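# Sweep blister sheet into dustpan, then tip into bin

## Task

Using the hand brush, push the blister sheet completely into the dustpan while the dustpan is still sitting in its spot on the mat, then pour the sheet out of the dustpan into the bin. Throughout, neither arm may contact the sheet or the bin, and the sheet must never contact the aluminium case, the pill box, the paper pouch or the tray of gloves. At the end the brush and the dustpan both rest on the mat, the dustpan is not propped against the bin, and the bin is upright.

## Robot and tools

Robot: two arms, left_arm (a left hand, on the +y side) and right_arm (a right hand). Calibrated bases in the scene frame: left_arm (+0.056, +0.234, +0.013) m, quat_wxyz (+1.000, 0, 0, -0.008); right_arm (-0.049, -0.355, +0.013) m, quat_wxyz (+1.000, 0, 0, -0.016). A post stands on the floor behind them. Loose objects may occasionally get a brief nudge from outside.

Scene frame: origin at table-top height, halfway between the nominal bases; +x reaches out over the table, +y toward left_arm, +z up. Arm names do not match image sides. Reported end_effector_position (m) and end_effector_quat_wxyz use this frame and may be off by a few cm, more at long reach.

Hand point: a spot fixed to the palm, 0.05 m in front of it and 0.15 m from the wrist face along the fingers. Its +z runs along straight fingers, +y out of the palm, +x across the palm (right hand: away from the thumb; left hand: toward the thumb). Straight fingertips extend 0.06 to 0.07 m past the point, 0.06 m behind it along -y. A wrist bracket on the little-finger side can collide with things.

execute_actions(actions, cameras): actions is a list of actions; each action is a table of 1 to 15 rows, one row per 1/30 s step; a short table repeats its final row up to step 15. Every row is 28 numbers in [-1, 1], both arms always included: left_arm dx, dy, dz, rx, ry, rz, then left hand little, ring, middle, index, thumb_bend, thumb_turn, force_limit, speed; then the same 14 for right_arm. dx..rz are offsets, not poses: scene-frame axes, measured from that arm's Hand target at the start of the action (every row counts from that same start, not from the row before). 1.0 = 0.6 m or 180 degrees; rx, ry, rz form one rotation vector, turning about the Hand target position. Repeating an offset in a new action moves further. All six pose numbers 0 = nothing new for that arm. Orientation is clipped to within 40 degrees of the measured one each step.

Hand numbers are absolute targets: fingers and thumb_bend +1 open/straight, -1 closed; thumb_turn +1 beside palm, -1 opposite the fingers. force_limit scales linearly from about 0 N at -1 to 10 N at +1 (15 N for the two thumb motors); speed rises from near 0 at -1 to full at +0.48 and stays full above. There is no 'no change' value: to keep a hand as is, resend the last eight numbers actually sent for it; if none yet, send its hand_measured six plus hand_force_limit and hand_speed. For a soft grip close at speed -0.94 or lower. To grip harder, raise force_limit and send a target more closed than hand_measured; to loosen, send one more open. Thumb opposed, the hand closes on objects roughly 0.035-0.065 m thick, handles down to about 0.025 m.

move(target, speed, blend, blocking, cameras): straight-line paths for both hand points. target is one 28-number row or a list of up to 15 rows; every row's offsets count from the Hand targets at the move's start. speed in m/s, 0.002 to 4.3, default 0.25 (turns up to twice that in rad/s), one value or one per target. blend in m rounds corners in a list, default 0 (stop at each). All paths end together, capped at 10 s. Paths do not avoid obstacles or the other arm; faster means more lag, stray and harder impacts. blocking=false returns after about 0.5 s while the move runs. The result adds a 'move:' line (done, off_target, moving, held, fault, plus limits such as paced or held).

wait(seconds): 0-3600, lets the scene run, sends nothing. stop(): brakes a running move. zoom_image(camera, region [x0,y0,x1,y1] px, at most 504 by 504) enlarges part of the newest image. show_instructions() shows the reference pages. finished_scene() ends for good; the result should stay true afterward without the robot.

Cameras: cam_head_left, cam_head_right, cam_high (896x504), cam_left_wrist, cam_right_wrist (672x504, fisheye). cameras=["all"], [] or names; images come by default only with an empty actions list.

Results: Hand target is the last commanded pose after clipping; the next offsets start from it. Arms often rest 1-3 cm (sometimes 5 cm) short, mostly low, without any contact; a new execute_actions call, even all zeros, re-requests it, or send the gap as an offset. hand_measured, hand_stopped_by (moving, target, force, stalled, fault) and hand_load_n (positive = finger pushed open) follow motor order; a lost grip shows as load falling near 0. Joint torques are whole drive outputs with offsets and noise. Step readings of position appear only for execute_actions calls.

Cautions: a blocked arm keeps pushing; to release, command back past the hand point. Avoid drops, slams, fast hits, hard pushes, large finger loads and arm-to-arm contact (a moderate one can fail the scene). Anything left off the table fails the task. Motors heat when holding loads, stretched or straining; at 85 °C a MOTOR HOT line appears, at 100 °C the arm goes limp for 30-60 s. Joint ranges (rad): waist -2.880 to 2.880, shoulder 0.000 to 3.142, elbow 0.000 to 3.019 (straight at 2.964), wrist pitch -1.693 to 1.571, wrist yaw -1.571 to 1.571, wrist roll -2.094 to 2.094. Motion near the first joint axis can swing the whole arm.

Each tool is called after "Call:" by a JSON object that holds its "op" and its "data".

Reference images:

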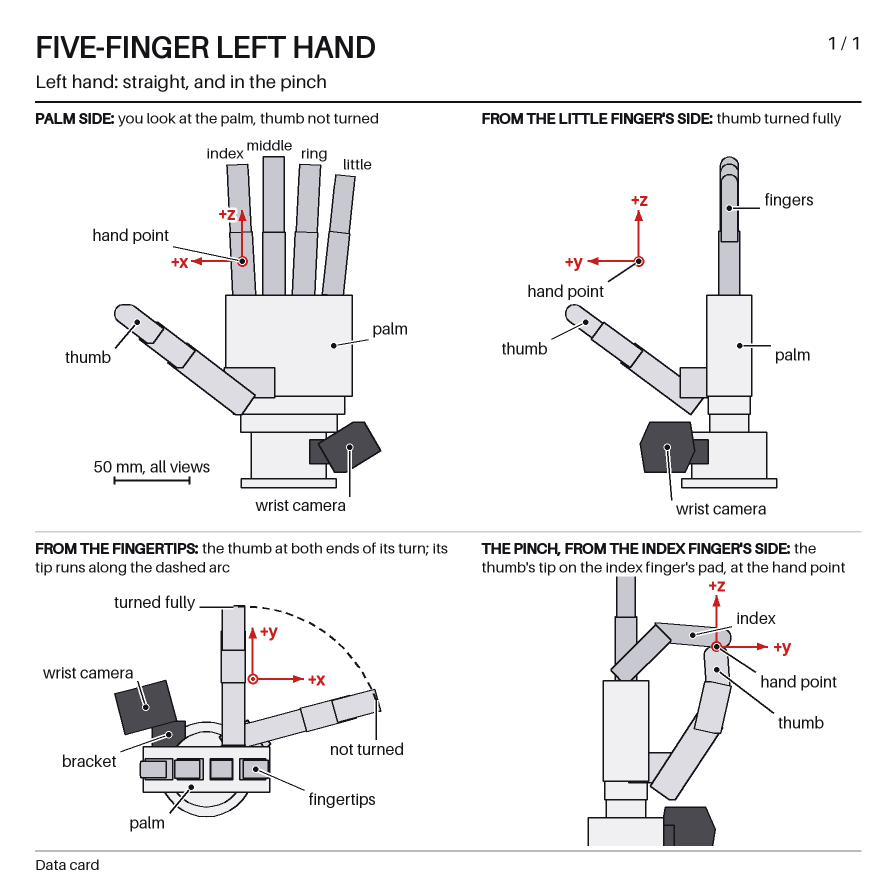

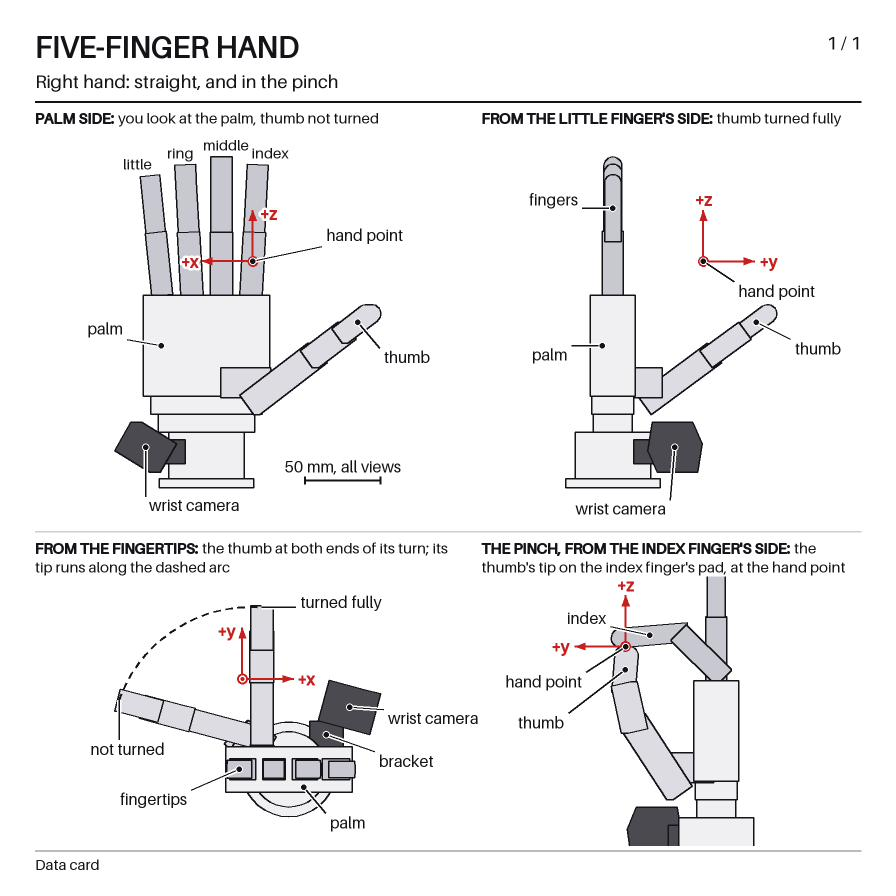

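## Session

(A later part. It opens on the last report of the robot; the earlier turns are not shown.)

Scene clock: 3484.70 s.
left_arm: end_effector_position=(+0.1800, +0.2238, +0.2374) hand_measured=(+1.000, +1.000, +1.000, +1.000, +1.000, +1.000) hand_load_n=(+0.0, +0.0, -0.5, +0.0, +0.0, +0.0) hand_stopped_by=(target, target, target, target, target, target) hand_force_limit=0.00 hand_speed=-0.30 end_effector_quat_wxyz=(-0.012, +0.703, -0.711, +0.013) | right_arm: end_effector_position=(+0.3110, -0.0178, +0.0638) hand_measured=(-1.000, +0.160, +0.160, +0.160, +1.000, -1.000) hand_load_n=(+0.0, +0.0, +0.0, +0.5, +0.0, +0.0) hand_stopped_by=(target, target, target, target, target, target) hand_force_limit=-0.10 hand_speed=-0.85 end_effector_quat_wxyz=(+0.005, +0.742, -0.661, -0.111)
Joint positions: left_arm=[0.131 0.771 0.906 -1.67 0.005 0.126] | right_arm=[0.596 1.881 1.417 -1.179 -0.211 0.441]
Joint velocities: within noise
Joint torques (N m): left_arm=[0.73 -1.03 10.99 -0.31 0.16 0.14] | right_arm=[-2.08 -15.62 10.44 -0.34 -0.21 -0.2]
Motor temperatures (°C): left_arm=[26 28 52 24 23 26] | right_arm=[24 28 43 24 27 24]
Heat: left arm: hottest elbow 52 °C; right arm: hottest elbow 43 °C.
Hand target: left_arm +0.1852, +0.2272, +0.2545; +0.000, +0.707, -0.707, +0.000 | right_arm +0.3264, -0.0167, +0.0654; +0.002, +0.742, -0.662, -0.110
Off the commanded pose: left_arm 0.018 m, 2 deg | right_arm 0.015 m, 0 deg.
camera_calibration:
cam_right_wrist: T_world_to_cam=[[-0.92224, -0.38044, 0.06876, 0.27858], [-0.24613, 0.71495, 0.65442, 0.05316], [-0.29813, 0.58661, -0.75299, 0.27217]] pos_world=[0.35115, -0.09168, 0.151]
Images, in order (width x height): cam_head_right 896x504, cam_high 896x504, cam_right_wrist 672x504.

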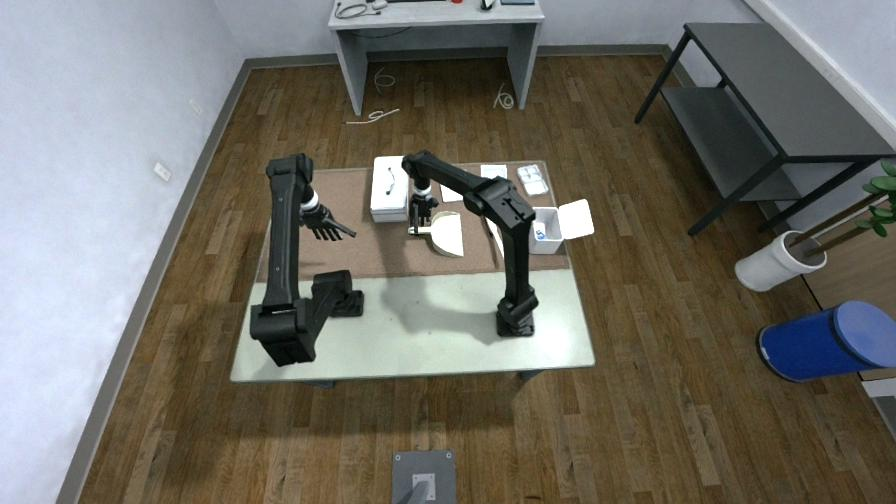

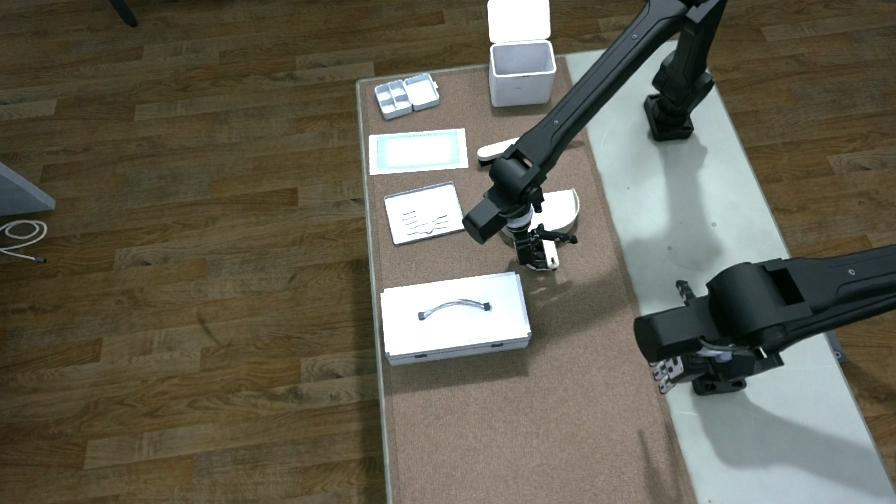

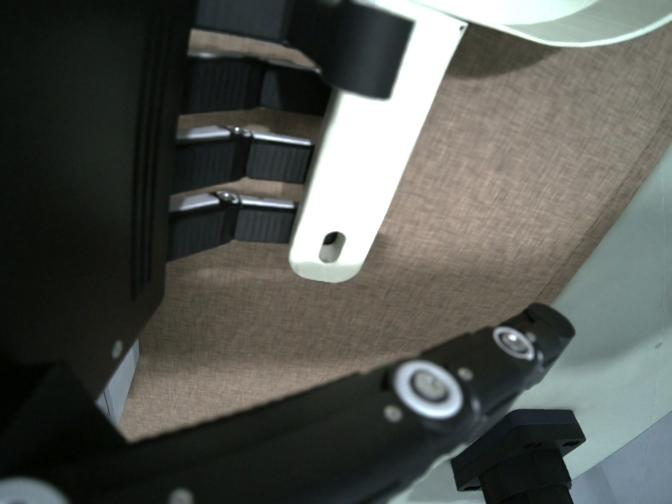

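Call:
{"op": "move", "data": {"target": [0,0,0,0,0,0, 1,1,1,1,1,1,0,-0.3, 0,0,0,0,0,0, -1,0.35,0.35,0.35,1,-1,-0.1,-0.9], "speed": 0.03, "cameras": ["cam_high","cam_right_wrist","cam_head_right"]}}

Call:
{"op": "zoom_image", "data": {"camera": "cam_high", "region": [500, 170, 590, 260]}}

Call:
{"op": "zoom_image", "data": {"camera": "cam_head_right", "region": [390, 190, 480, 260]}}

Scene clock: 3503.93 s.
left_arm: end_effector_position=(+0.1800, +0.2238, +0.2374) hand_measured=(+1.000, +1.000, +1.000, +1.000, +1.000, +1.000) hand_load_n=(+0.0, +0.0, +0.0, +0.0, +0.0, +0.0) hand_stopped_by=(target, target, target, target, target, target) hand_force_limit=0.00 hand_speed=-0.30 end_effector_quat_wxyz=(-0.012, +0.703, -0.711, +0.013) | right_arm: end_effector_position=(+0.3110, -0.0178, +0.0638) hand_measured=(-1.000, +0.350, +0.350, +0.350, +1.000, -1.000) hand_load_n=(+0.0, +0.0, +0.0, +0.0, +0.0, +0.0) hand_stopped_by=(target, target, target, target, target, target) hand_force_limit=-0.10 hand_speed=-0.90 end_effector_quat_wxyz=(+0.005, +0.743, -0.660, -0.111)
Joint positions: left_arm=[0.131 0.771 0.906 -1.67 0.005 0.126] | right_arm=[0.596 1.881 1.417 -1.179 -0.211 0.44]
Joint torques (N m): left_arm=[0.73 -1.26 10.89 -0.34 0.16 0.14] | right_arm=[-2.08 -15.56 10.45 -0.35 -0.21 -0.19]
Heat: left arm: hottest elbow 52 °C; right arm: hottest elbow 44 °C.
Hand target: left_arm +0.1852, +0.2272, +0.2545; +0.000, +0.707, -0.707, +0.000 | right_arm +0.3264, -0.0167, +0.0654; +0.002, +0.742, -0.662, -0.110
Off the commanded pose: left_arm 0.018 m, 2 deg | right_arm 0.016 m, 0 deg.
joint sent to its limit (left arm) — joint 4 (wrist pitch), lower limit. The joint targets are off in orientation, not in position.
move: done
cam_right_wrist: T_world_to_cam=[[-0.9221, -0.3808, 0.06873, 0.27851], [-0.24643, 0.71484, 0.65443, 0.05325], [-0.29833, 0.58651, -0.753, 0.27224]] pos_world=[0.35115, -0.09168, 0.151]
Images, in order (width x height): cam_head_right 896x504, cam_high 896x504, cam_right_wrist 672x504.

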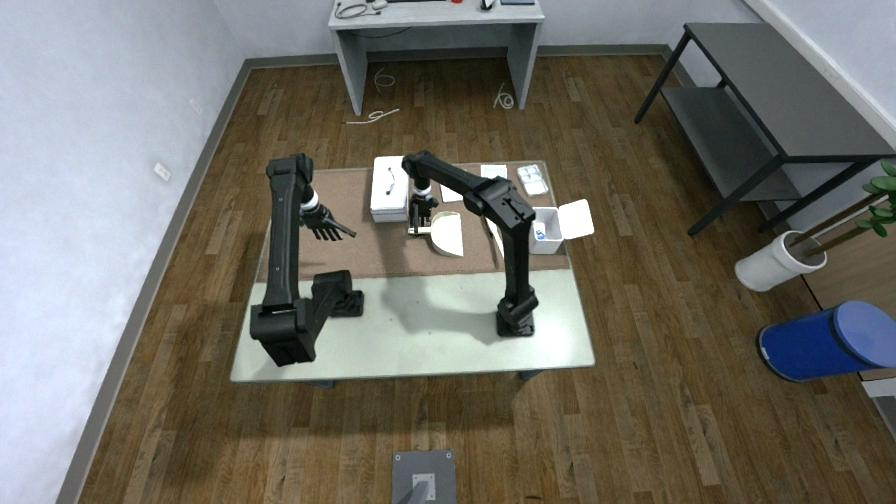

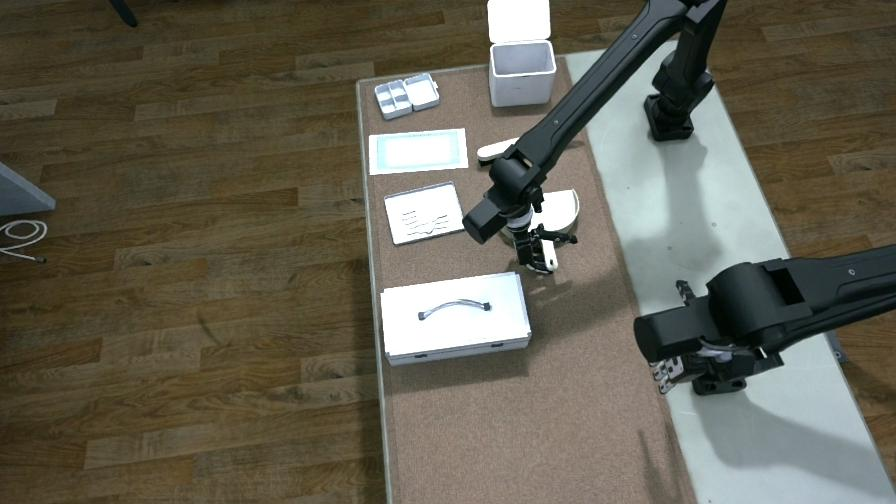

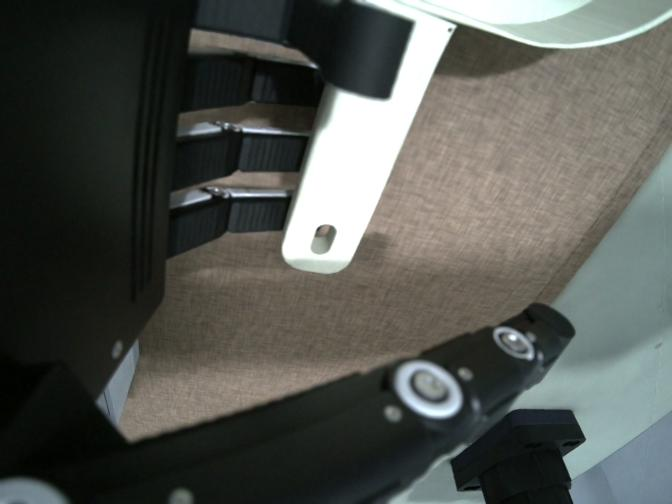

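Scaled by 5.600 from the camera's image (finer frame: 1280x720).

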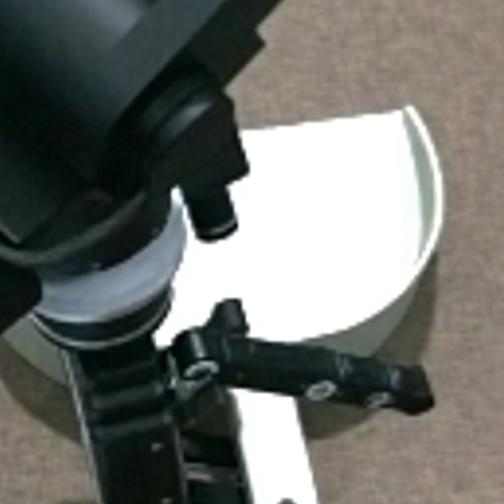

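Scaled by 5.600 from the camera's image (finer frame: 1280x720).

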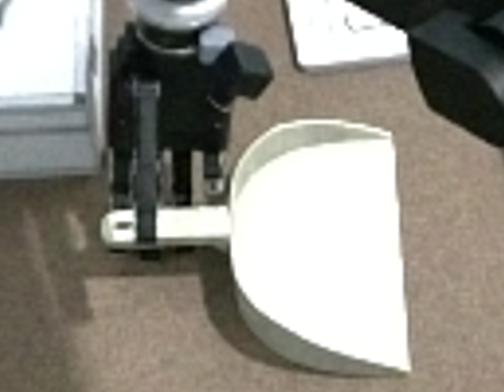

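Call:
{"op": "move", "data": {"target": [0,0,0,0,0,0, 1,1,1,1,1,1,0,-0.3, 0.022,0.0,-0.012,0,0,0, -1,0.35,0.35,0.35,1,-1,-0.1,-0.9], "speed": 0.03, "cameras": ["cam_high","cam_right_wrist","cam_head_right"]}}

Call:
{"op": "zoom_image", "data": {"camera": "cam_high", "region": [500, 170, 590, 260]}}

Scene clock: 3516.43 s.
left_arm: end_effector_position=(+0.1800, +0.2238, +0.2374) hand_measured=(+1.000, +1.000, +1.000, +1.000, +1.000, +1.000) hand_load_n=(+0.0, +0.0, +0.0, +0.0, -0.5, +0.0) hand_stopped_by=(target, target, target, target, target, target) hand_force_limit=0.00 hand_speed=-0.30 end_effector_quat_wxyz=(-0.012, +0.703, -0.711, +0.013) | right_arm: end_effector_position=(+0.3252, -0.0175, +0.0575) hand_measured=(-1.000, +0.350, +0.350, +0.350, +1.000, -1.000) hand_load_n=(+0.0, +0.0, +0.0, -0.5, +0.0, -0.5) hand_stopped_by=(target, target, target, target, target, target) hand_force_limit=-0.10 hand_speed=-0.90 end_effector_quat_wxyz=(+0.004, +0.742, -0.661, -0.111)
Joint positions: left_arm=[0.131 0.771 0.906 -1.67 0.005 0.126] | right_arm=[0.582 1.915 1.452 -1.179 -0.211 0.428]
Joint torques (N m): left_arm=[0.85 -0.97 10.92 -0.29 0.17 0.14] | right_arm=[-1.9 -15.97 10.43 -0.4 -0.18 -0.2]
Heat: left arm: hottest elbow 52 °C; right arm: hottest elbow 44 °C.
Hand target: left_arm +0.1852, +0.2272, +0.2545; +0.000, +0.707, -0.707, +0.000 | right_arm +0.3396, -0.0168, +0.0583; +0.002, +0.742, -0.662, -0.110
Off the commanded pose: left_arm 0.018 m, 2 deg | right_arm 0.014 m, 0 deg.
joint sent to its limit (left arm) — joint 4 (wrist pitch), lower limit. The joint targets are off in orientation, not in position.
move: off_target (right_arm)
cam_right_wrist: T_world_to_cam=[[-0.92307, -0.37892, 0.06601, 0.2927], [-0.24615, 0.71386, 0.6556, 0.06044], [-0.29554, 0.58892, -0.75221, 0.27059]] pos_world=[0.36504, -0.09159, 0.1446]
Images, in order (width x height): cam_head_right 896x504, cam_high 896x504, cam_right_wrist 672x504.

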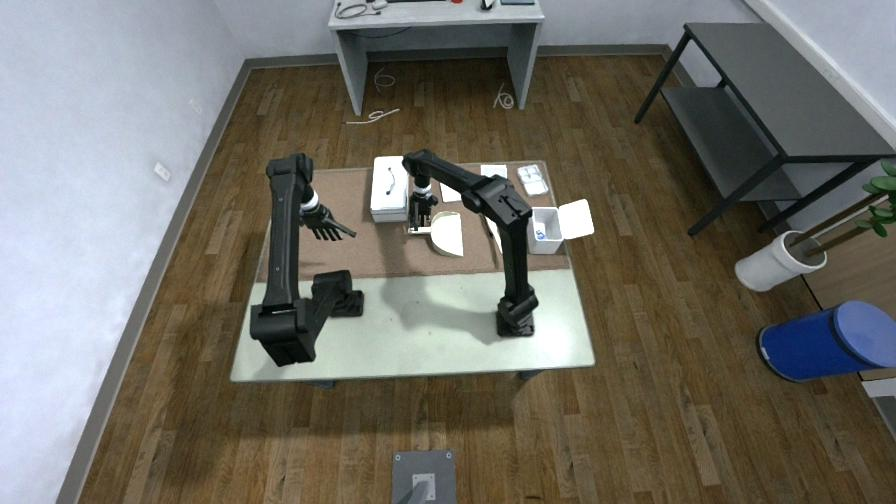

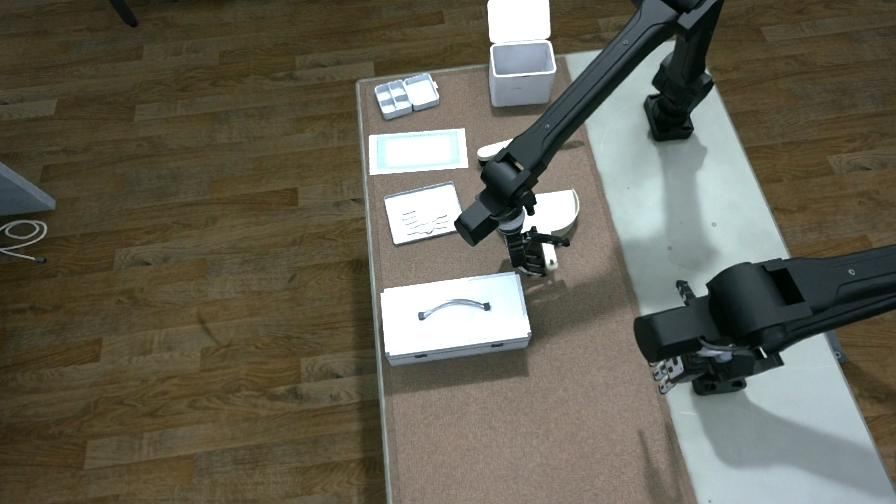

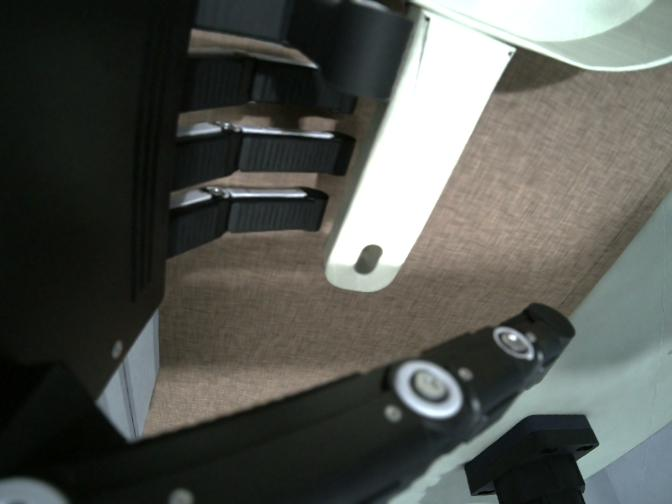

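Scaled by 5.600 from the camera's image (finer frame: 1280x720).

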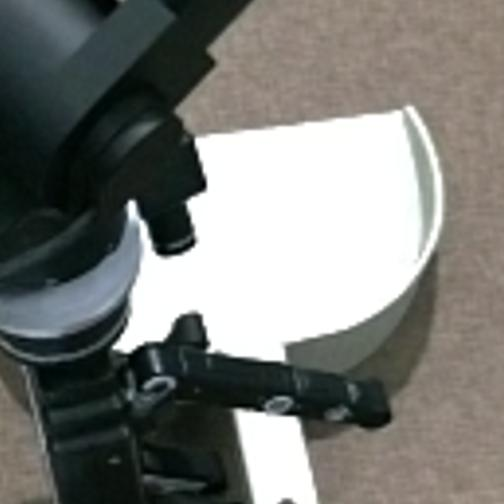

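Call:
{"op": "move", "data": {"target": [0,0,0,0,0,0, 1,1,1,1,1,1,0,-0.3, 0.042,-0.008,0.004,0,0,0, -1,0.35,0.35,0.35,1,-1,-0.1,-0.9], "speed": 0.04, "cameras": ["cam_high","cam_right_wrist"]}}

Call:
{"op": "zoom_image", "data": {"camera": "cam_high", "region": [480, 180, 590, 280]}}

Scene clock: 3525.87 s.
left_arm: end_effector_position=(+0.1800, +0.2238, +0.2374) hand_measured=(+1.000, +1.000, +1.000, +1.000, +1.000, +1.000) hand_load_n=(+0.0, +0.0, +0.0, +0.0, +0.0, +0.0) hand_stopped_by=(target, target, target, target, target, target) hand_force_limit=0.00 hand_speed=-0.30 end_effector_quat_wxyz=(-0.012, +0.703, -0.711, +0.013) | right_arm: end_effector_position=(+0.3509, -0.0218, +0.0615) hand_measured=(-1.000, +0.350, +0.350, +0.350, +1.000, -1.000) hand_load_n=(+0.0, +0.0, +0.0, +0.0, +0.0, +0.5) hand_stopped_by=(target, target, target, target, target, target) hand_force_limit=-0.10 hand_speed=-0.90 end_effector_quat_wxyz=(+0.003, +0.742, -0.662, -0.111)
Joint positions: left_arm=[0.131 0.771 0.906 -1.67 0.005 0.126] | right_arm=[0.552 1.958 1.531 -1.221 -0.209 0.399]
Joint torques (N m): left_arm=[0.62 -1.2 10.91 -0.27 0.17 0.13] | right_arm=[-1.96 -16.62 10.51 -0.32 -0.17 -0.19]
Heat: left arm: hottest elbow 52 °C; right arm: hottest elbow 45 °C.
Hand target: left_arm +0.1852, +0.2272, +0.2545; +0.000, +0.707, -0.707, +0.000 | right_arm +0.3647, -0.0215, +0.0606; +0.002, +0.742, -0.662, -0.110
Off the commanded pose: left_arm 0.018 m, 2 deg | right_arm 0.014 m, 0 deg.
joint sent to its limit (left arm) — joint 4 (wrist pitch), lower limit. The joint targets are off in orientation, not in position.
move: off_target (right_arm)
cam_right_wrist: T_world_to_cam=[[-0.92347, -0.3781, 0.06508, 0.31468], [-0.24607, 0.71385, 0.65564, 0.0672], [-0.29436, 0.58946, -0.75226, 0.28332]] pos_world=[0.39053, -0.09599, 0.1486]

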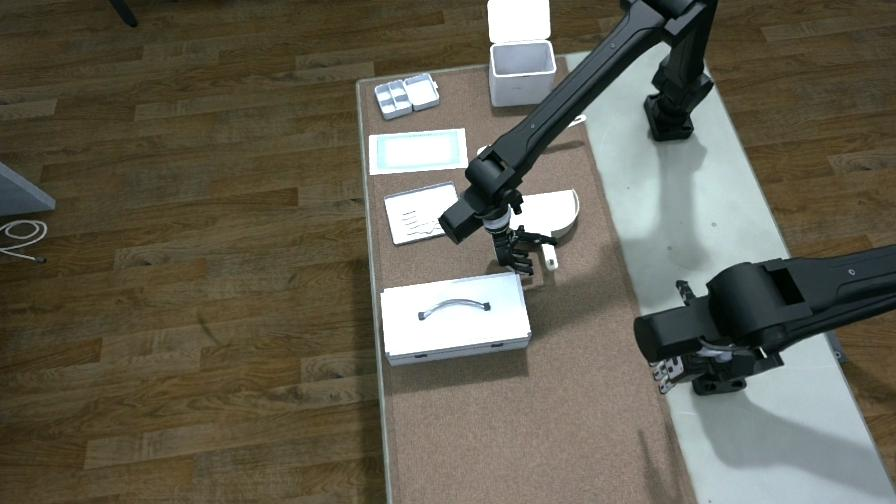

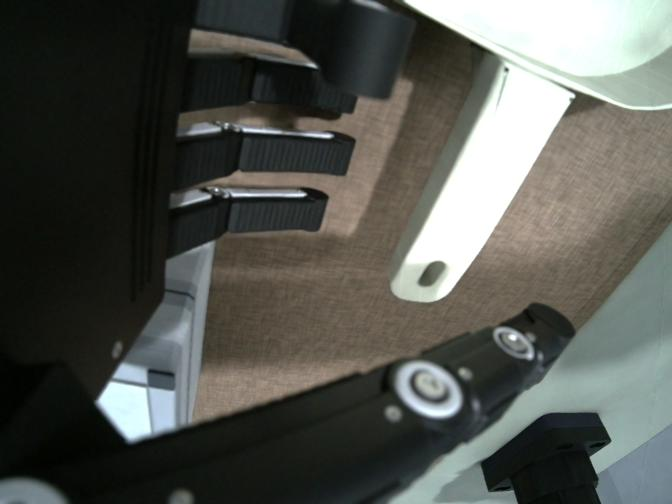

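Scaled by 4.582 from the camera's image (finer frame: 1280x720).

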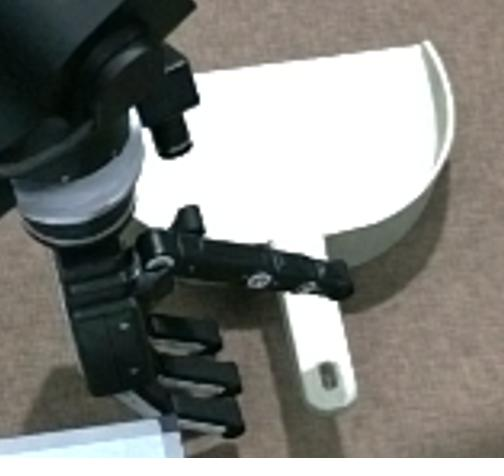

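Call:
{"op": "move", "data": {"target": [[0,0,0,0,0,0, 1,1,1,1,1,1,0,-0.3, 0.0,-0.015,0.08,0,0,0, -1,0.35,0.35,0.35,1,-1,-0.1,-0.9],[0,0,0,0,0,0, 1,1,1,1,1,1,0,-0.3, -0.02,-0.08,0.27,0,0,0, -1,0.35,0.35,0.35,1,-1,-0.1,-0.9]], "speed": [0.06,0.12], "blend": 0.01, "cameras": ["cam_high","cam_right_wrist","cam_head_right"]}}

Call:
{"op": "zoom_image", "data": {"camera": "cam_high", "region": [480, 180, 590, 280]}}

Scene clock: 3547.10 s.
left_arm: end_effector_position=(+0.1800, +0.2238, +0.2374) hand_measured=(+1.000, +1.000, +1.000, +1.000, +1.000, +1.000) hand_load_n=(+0.0, +0.0, +0.0, +0.0, +0.0, +0.0) hand_stopped_by=(target, target, target, target, target, target) hand_force_limit=0.00 hand_speed=-0.30 end_effector_quat_wxyz=(-0.012, +0.703, -0.711, +0.013) | right_arm: end_effector_position=(+0.3417, -0.0681, +0.2111) hand_measured=(-1.000, +0.350, +0.350, +0.350, +1.000, -1.000) hand_load_n=(+0.5, +0.0, +0.0, +0.0, +0.0, +0.0) hand_stopped_by=(target, target, target, target, target, target) hand_force_limit=-0.10 hand_speed=-0.90 end_effector_quat_wxyz=(+0.013, +0.740, -0.662, -0.115)
Joint positions: left_arm=[0.131 0.771 0.906 -1.67 0.005 0.126] | right_arm=[0.486 1.795 1.692 -1.581 -0.203 0.331]
Joint torques (N m): left_arm=[1.03 -0.97 10.93 -0.27 0.17 0.14] | right_arm=[-1.9 -17.08 11.02 -0.4 -0.16 -0.2]
Heat: left arm: hottest elbow 52 °C; right arm: hottest elbow 47 °C.
Hand target: left_arm +0.1852, +0.2272, +0.2545; +0.000, +0.707, -0.707, +0.000 | right_arm +0.3528, -0.0697, +0.2227; +0.002, +0.742, -0.662, -0.110
Off the commanded pose: left_arm 0.018 m, 2 deg | right_arm 0.016 m, 1 deg.
joint sent to its limit (left arm) — joint 4 (wrist pitch), lower limit. The joint targets are off in orientation, not in position.
move: off_target (right_arm)
cam_right_wrist: T_world_to_cam=[[-0.92194, -0.37732, 0.08751, 0.2738], [-0.23286, 0.72045, 0.65325, -0.00365], [-0.30953, 0.58188, -0.75207, 0.42519]] pos_world=[0.38318, -0.14147, 0.2982]
Images, in order (width x height): cam_head_right 896x504, cam_high 896x504, cam_right_wrist 672x504.

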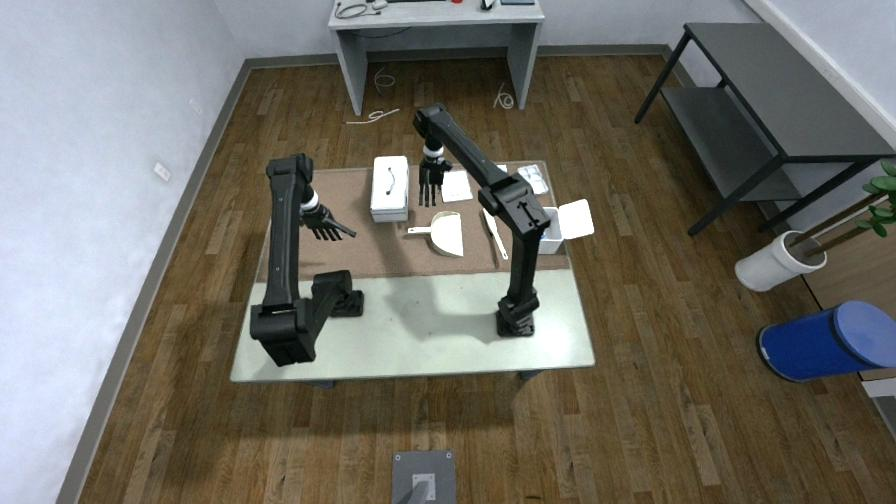

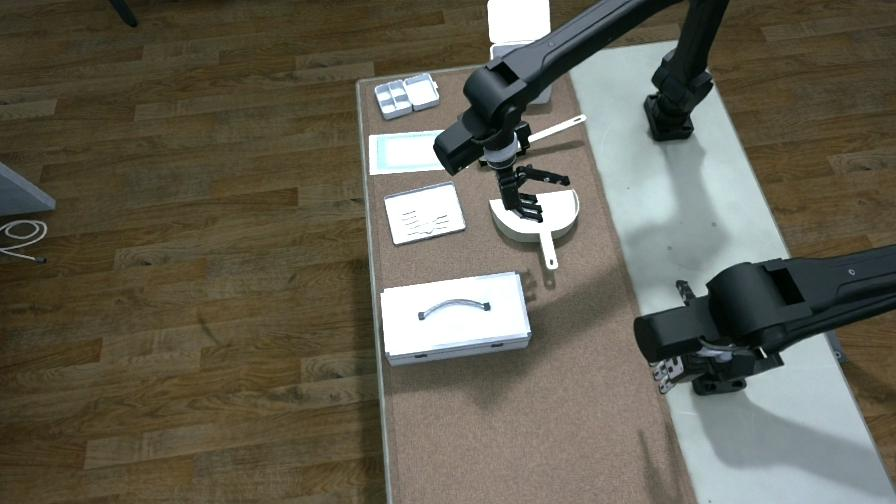

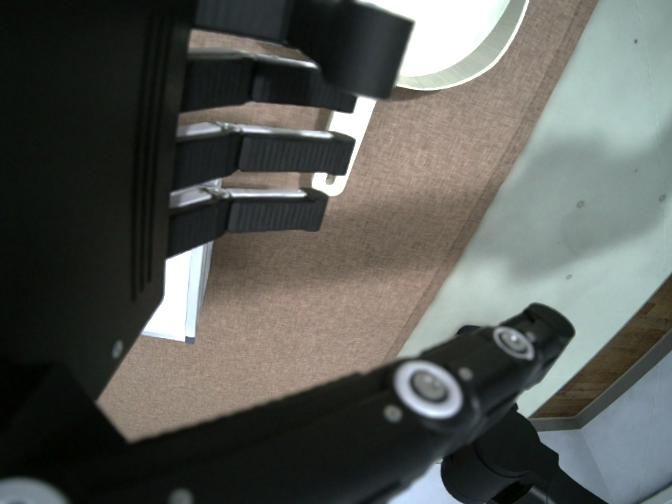

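Scaled by 4.582 from the camera's image (finer frame: 1280x720).

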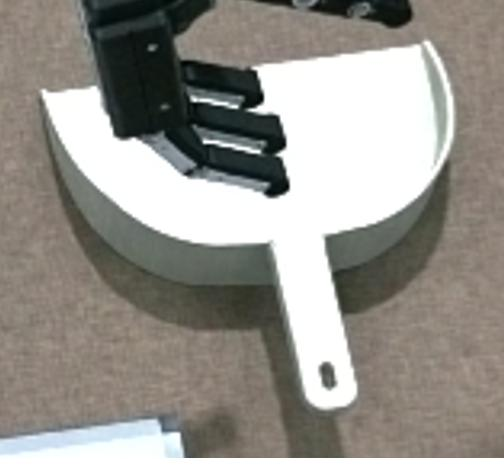

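Call:
{"op": "move", "data": {"target": [0,0,0,0,0,0, 1,1,1,1,1,1,0,-0.3, -0.25,0.1,0.1,0,0,0, 1,1,1,1,1,1,-0.1,-0.3], "speed": 0.2, "cameras": ["cam_high","cam_head_left","cam_head_right"]}}

Call:
{"op": "zoom_image", "data": {"camera": "cam_head_right", "region": [480, 160, 620, 280]}}

Call:
{"op": "zoom_image", "data": {"camera": "cam_head_left", "region": [470, 180, 590, 280]}}

Call:
{"op": "zoom_image", "data": {"camera": "cam_high", "region": [450, 0, 620, 160]}}

Scene clock: 3560.83 s.
left_arm: end_effector_position=(+0.1800, +0.2238, +0.2374) hand_measured=(+1.000, +1.000, +1.000, +1.000, +1.000, +1.000) hand_load_n=(+0.0, +0.0, +0.0, +0.0, +0.0, +0.0) hand_stopped_by=(target, target, target, target, target, target) hand_force_limit=0.00 hand_speed=-0.30 end_effector_quat_wxyz=(-0.012, +0.703, -0.711, +0.013) | right_arm: end_effector_position=(+0.2088, -0.0070, +0.2882) hand_measured=(+1.000, +1.000, +1.000, +1.000, +1.000, +1.000) hand_load_n=(+0.0, +0.0, +0.0, +0.0, -0.5, +0.0) hand_stopped_by=(target, target, target, target, target, target) hand_force_limit=-0.10 hand_speed=-0.30 end_effector_quat_wxyz=(-0.013, +0.745, -0.658, -0.108)
Joint positions: left_arm=[0.131 0.771 0.906 -1.67 0.005 0.126] | right_arm=[0.735 1.53 1.567 -1.612 -0.217 0.58]
Joint torques (N m): left_arm=[0.79 -1.08 10.92 -0.27 0.17 0.13] | right_arm=[-0.79 -13.04 7.23 -0.14 -0.32 0.01]
Heat: left arm: hottest elbow 52 °C; right arm: hottest elbow 46 °C.
Hand target: left_arm +0.1852, +0.2272, +0.2545; +0.000, +0.707, -0.707, +0.000 | right_arm +0.2028, -0.0096, +0.2827; +0.002, +0.742, -0.662, -0.110
Off the commanded pose: left_arm 0.018 m, 2 deg | right_arm 0.009 m, 2 deg.
joint sent to its limit (left arm) — joint 4 (wrist pitch), lower limit. The joint targets are off in orientation, not in position.
move: done
Images, in order (width x height): cam_head_left 896x504, cam_head_right 896x504, cam_high 896x504.

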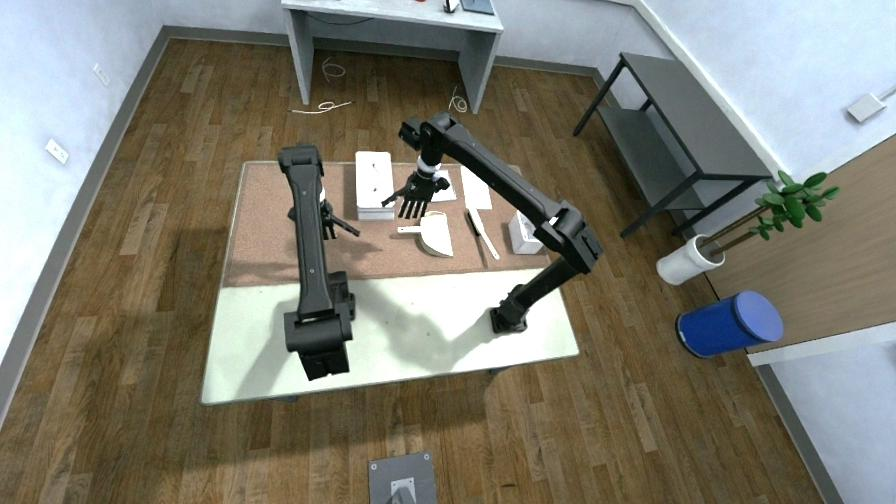

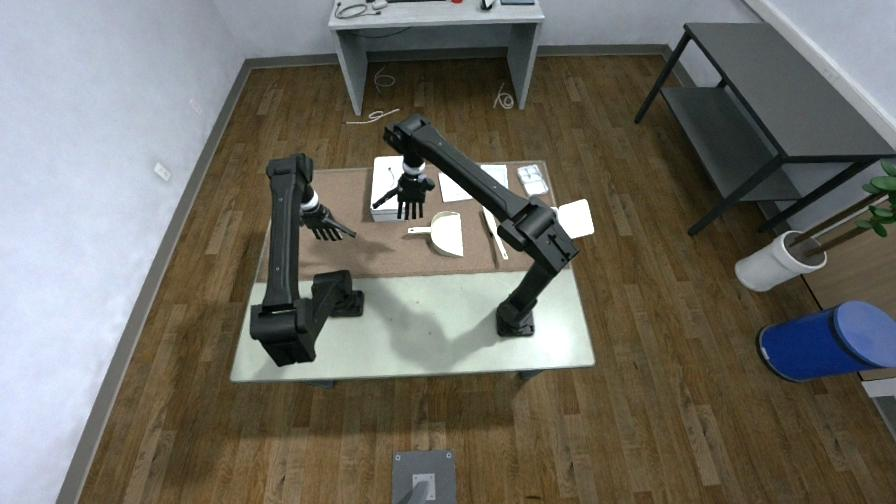

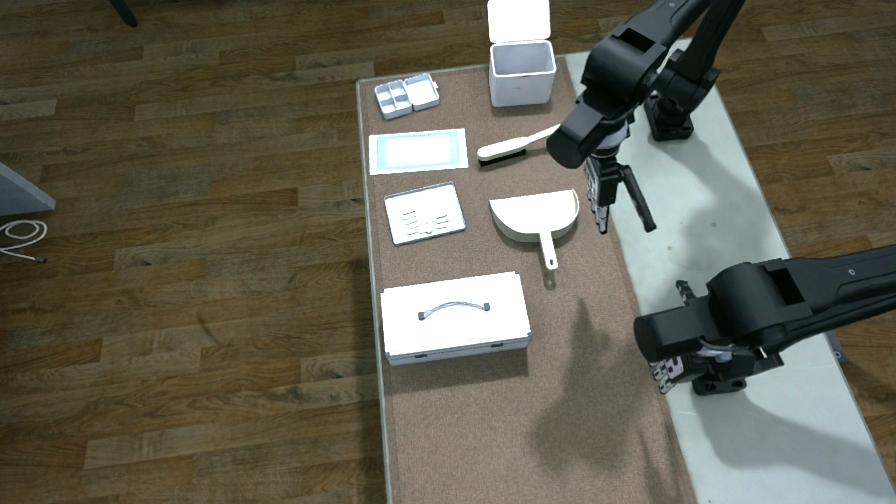

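Scaled by 3.600 from the camera's image (finer frame: 1280x720).

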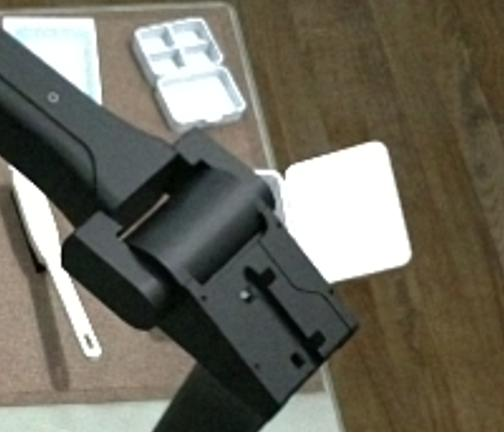

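Scaled by 4.200 from the camera's image (finer frame: 1280x720).

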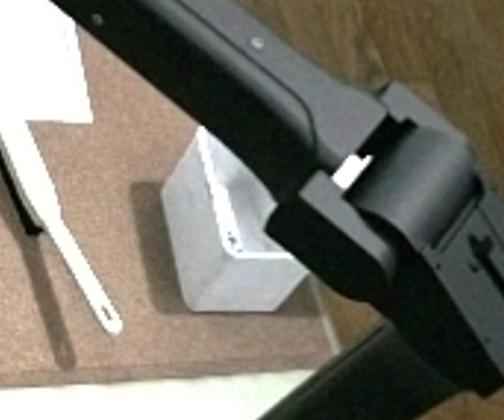

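Scaled by 2.965 from the camera's image (finer frame: 1280x720).

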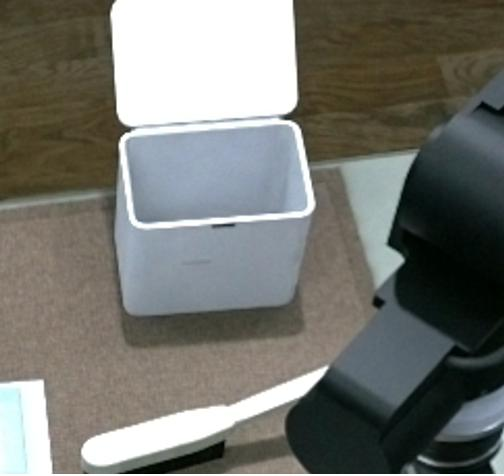

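Call:
{"op": "move", "data": {"target": [0,0,0,0,0,0, 1,1,1,1,1,1,0,-0.3, 0.2,0.02,-0.08,0,0,0, 1,1,1,1,1,1,-0.1,-0.3], "speed": 0.2, "cameras": ["cam_high","cam_head_left","cam_head_right"]}}

Call:
{"op": "zoom_image", "data": {"camera": "cam_head_right", "region": [500, 190, 600, 280]}}

Call:
{"op": "zoom_image", "data": {"camera": "cam_head_left", "region": [490, 190, 570, 270]}}

Call:
{"op": "zoom_image", "data": {"camera": "cam_high", "region": [450, 80, 620, 280]}}

Scene clock: 3574.83 s.
left_arm: end_effector_position=(+0.1800, +0.2238, +0.2374) hand_measured=(+1.000, +1.000, +1.000, +1.000, +1.000, +1.000) hand_load_n=(+0.0, +0.0, +0.0, +0.0, -0.5, +0.0) hand_stopped_by=(target, target, target, target, target, target) hand_force_limit=0.00 hand_speed=-0.30 end_effector_quat_wxyz=(-0.012, +0.703, -0.711, +0.013) | right_arm: end_effector_position=(+0.3085, -0.0024, +0.2295) hand_measured=(+1.000, +1.000, +1.000, +1.000, +1.000, +1.000) hand_load_n=(+0.0, +0.0, +0.0, +0.0, -0.5, +0.0) hand_stopped_by=(target, target, target, target, target, target) hand_force_limit=-0.10 hand_speed=-0.30 end_effector_quat_wxyz=(+0.016, +0.739, -0.664, -0.114)
Joint positions: left_arm=[0.131 0.771 0.906 -1.67 0.005 0.126] | right_arm=[0.622 1.798 1.745 -1.606 -0.213 0.474]
Joint torques (N m): left_arm=[0.67 -0.79 10.91 -0.34 0.15 0.14] | right_arm=[-1.67 -15.85 11.4 0.18 -0.25 -0.19]
Heat: left arm: hottest elbow 52 °C; right arm: hottest elbow 44 °C.
Hand target: left_arm +0.1852, +0.2272, +0.2545; +0.000, +0.707, -0.707, +0.000 | right_arm +0.3227, +0.0024, +0.2346; +0.002, +0.742, -0.662, -0.110
Off the commanded pose: left_arm 0.018 m, 2 deg | right_arm 0.016 m, 2 deg.
joint sent to its limit (left arm) — joint 4 (wrist pitch), lower limit. The joint targets are off in orientation, not in position.
move: off_target (right_arm)
Images, in order (width x height): cam_head_left 896x504, cam_head_right 896x504, cam_high 896x504.

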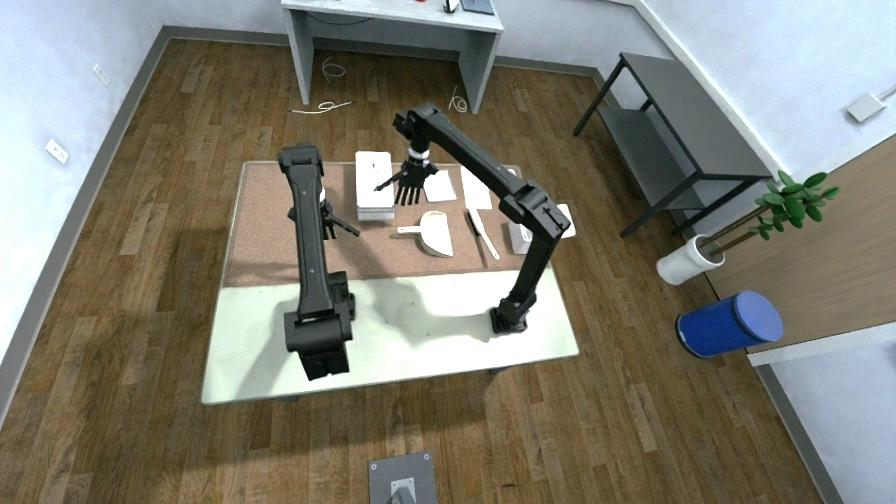

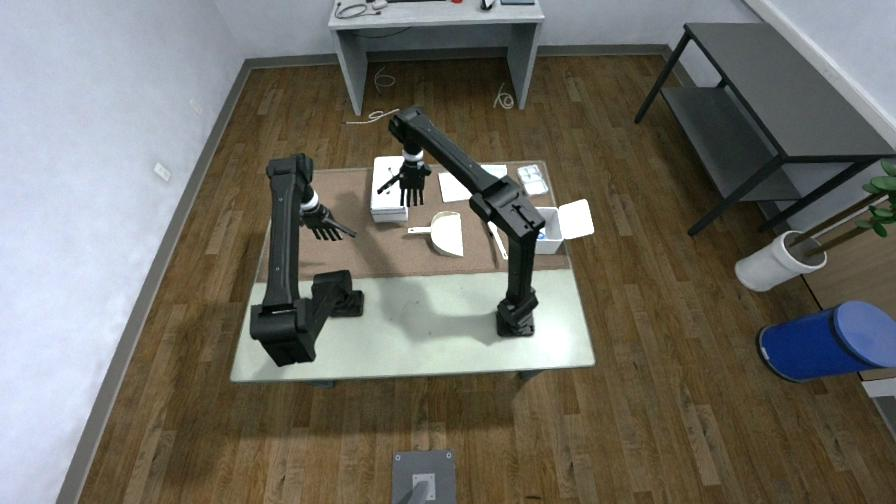

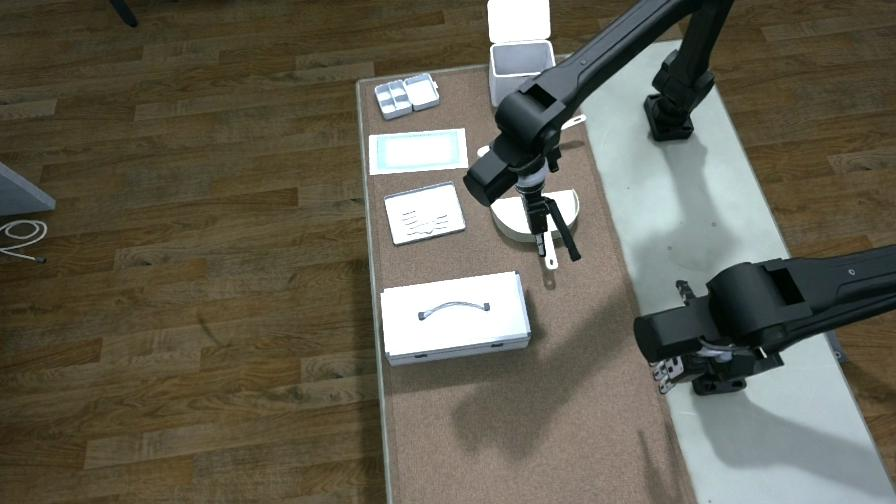

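Scaled by 5.040 from the camera's image (finer frame: 1280x720).

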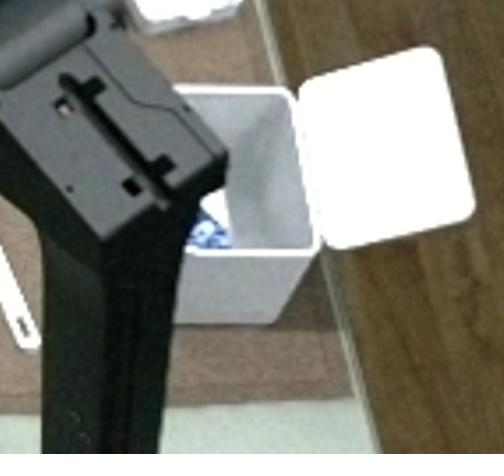

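Scaled by 6.300 from the camera's image (finer frame: 1280x720).

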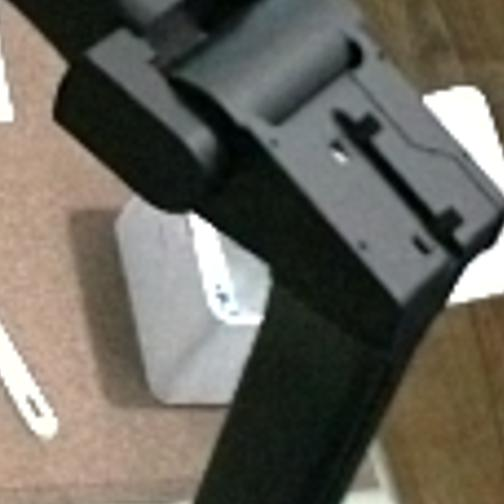

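Scaled by 2.520 from the camera's image (finer frame: 1280x720).

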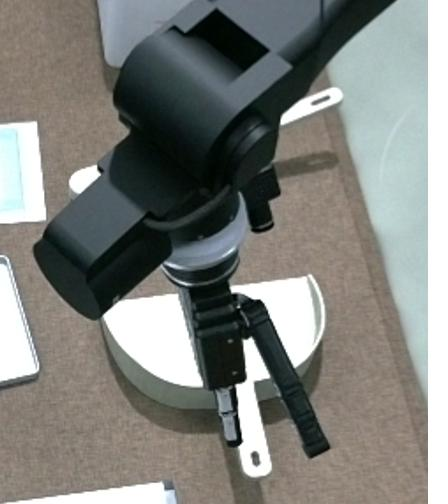

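Call:
{"op": "finished_scene", "data": {}}

The scene is finished: the task was done.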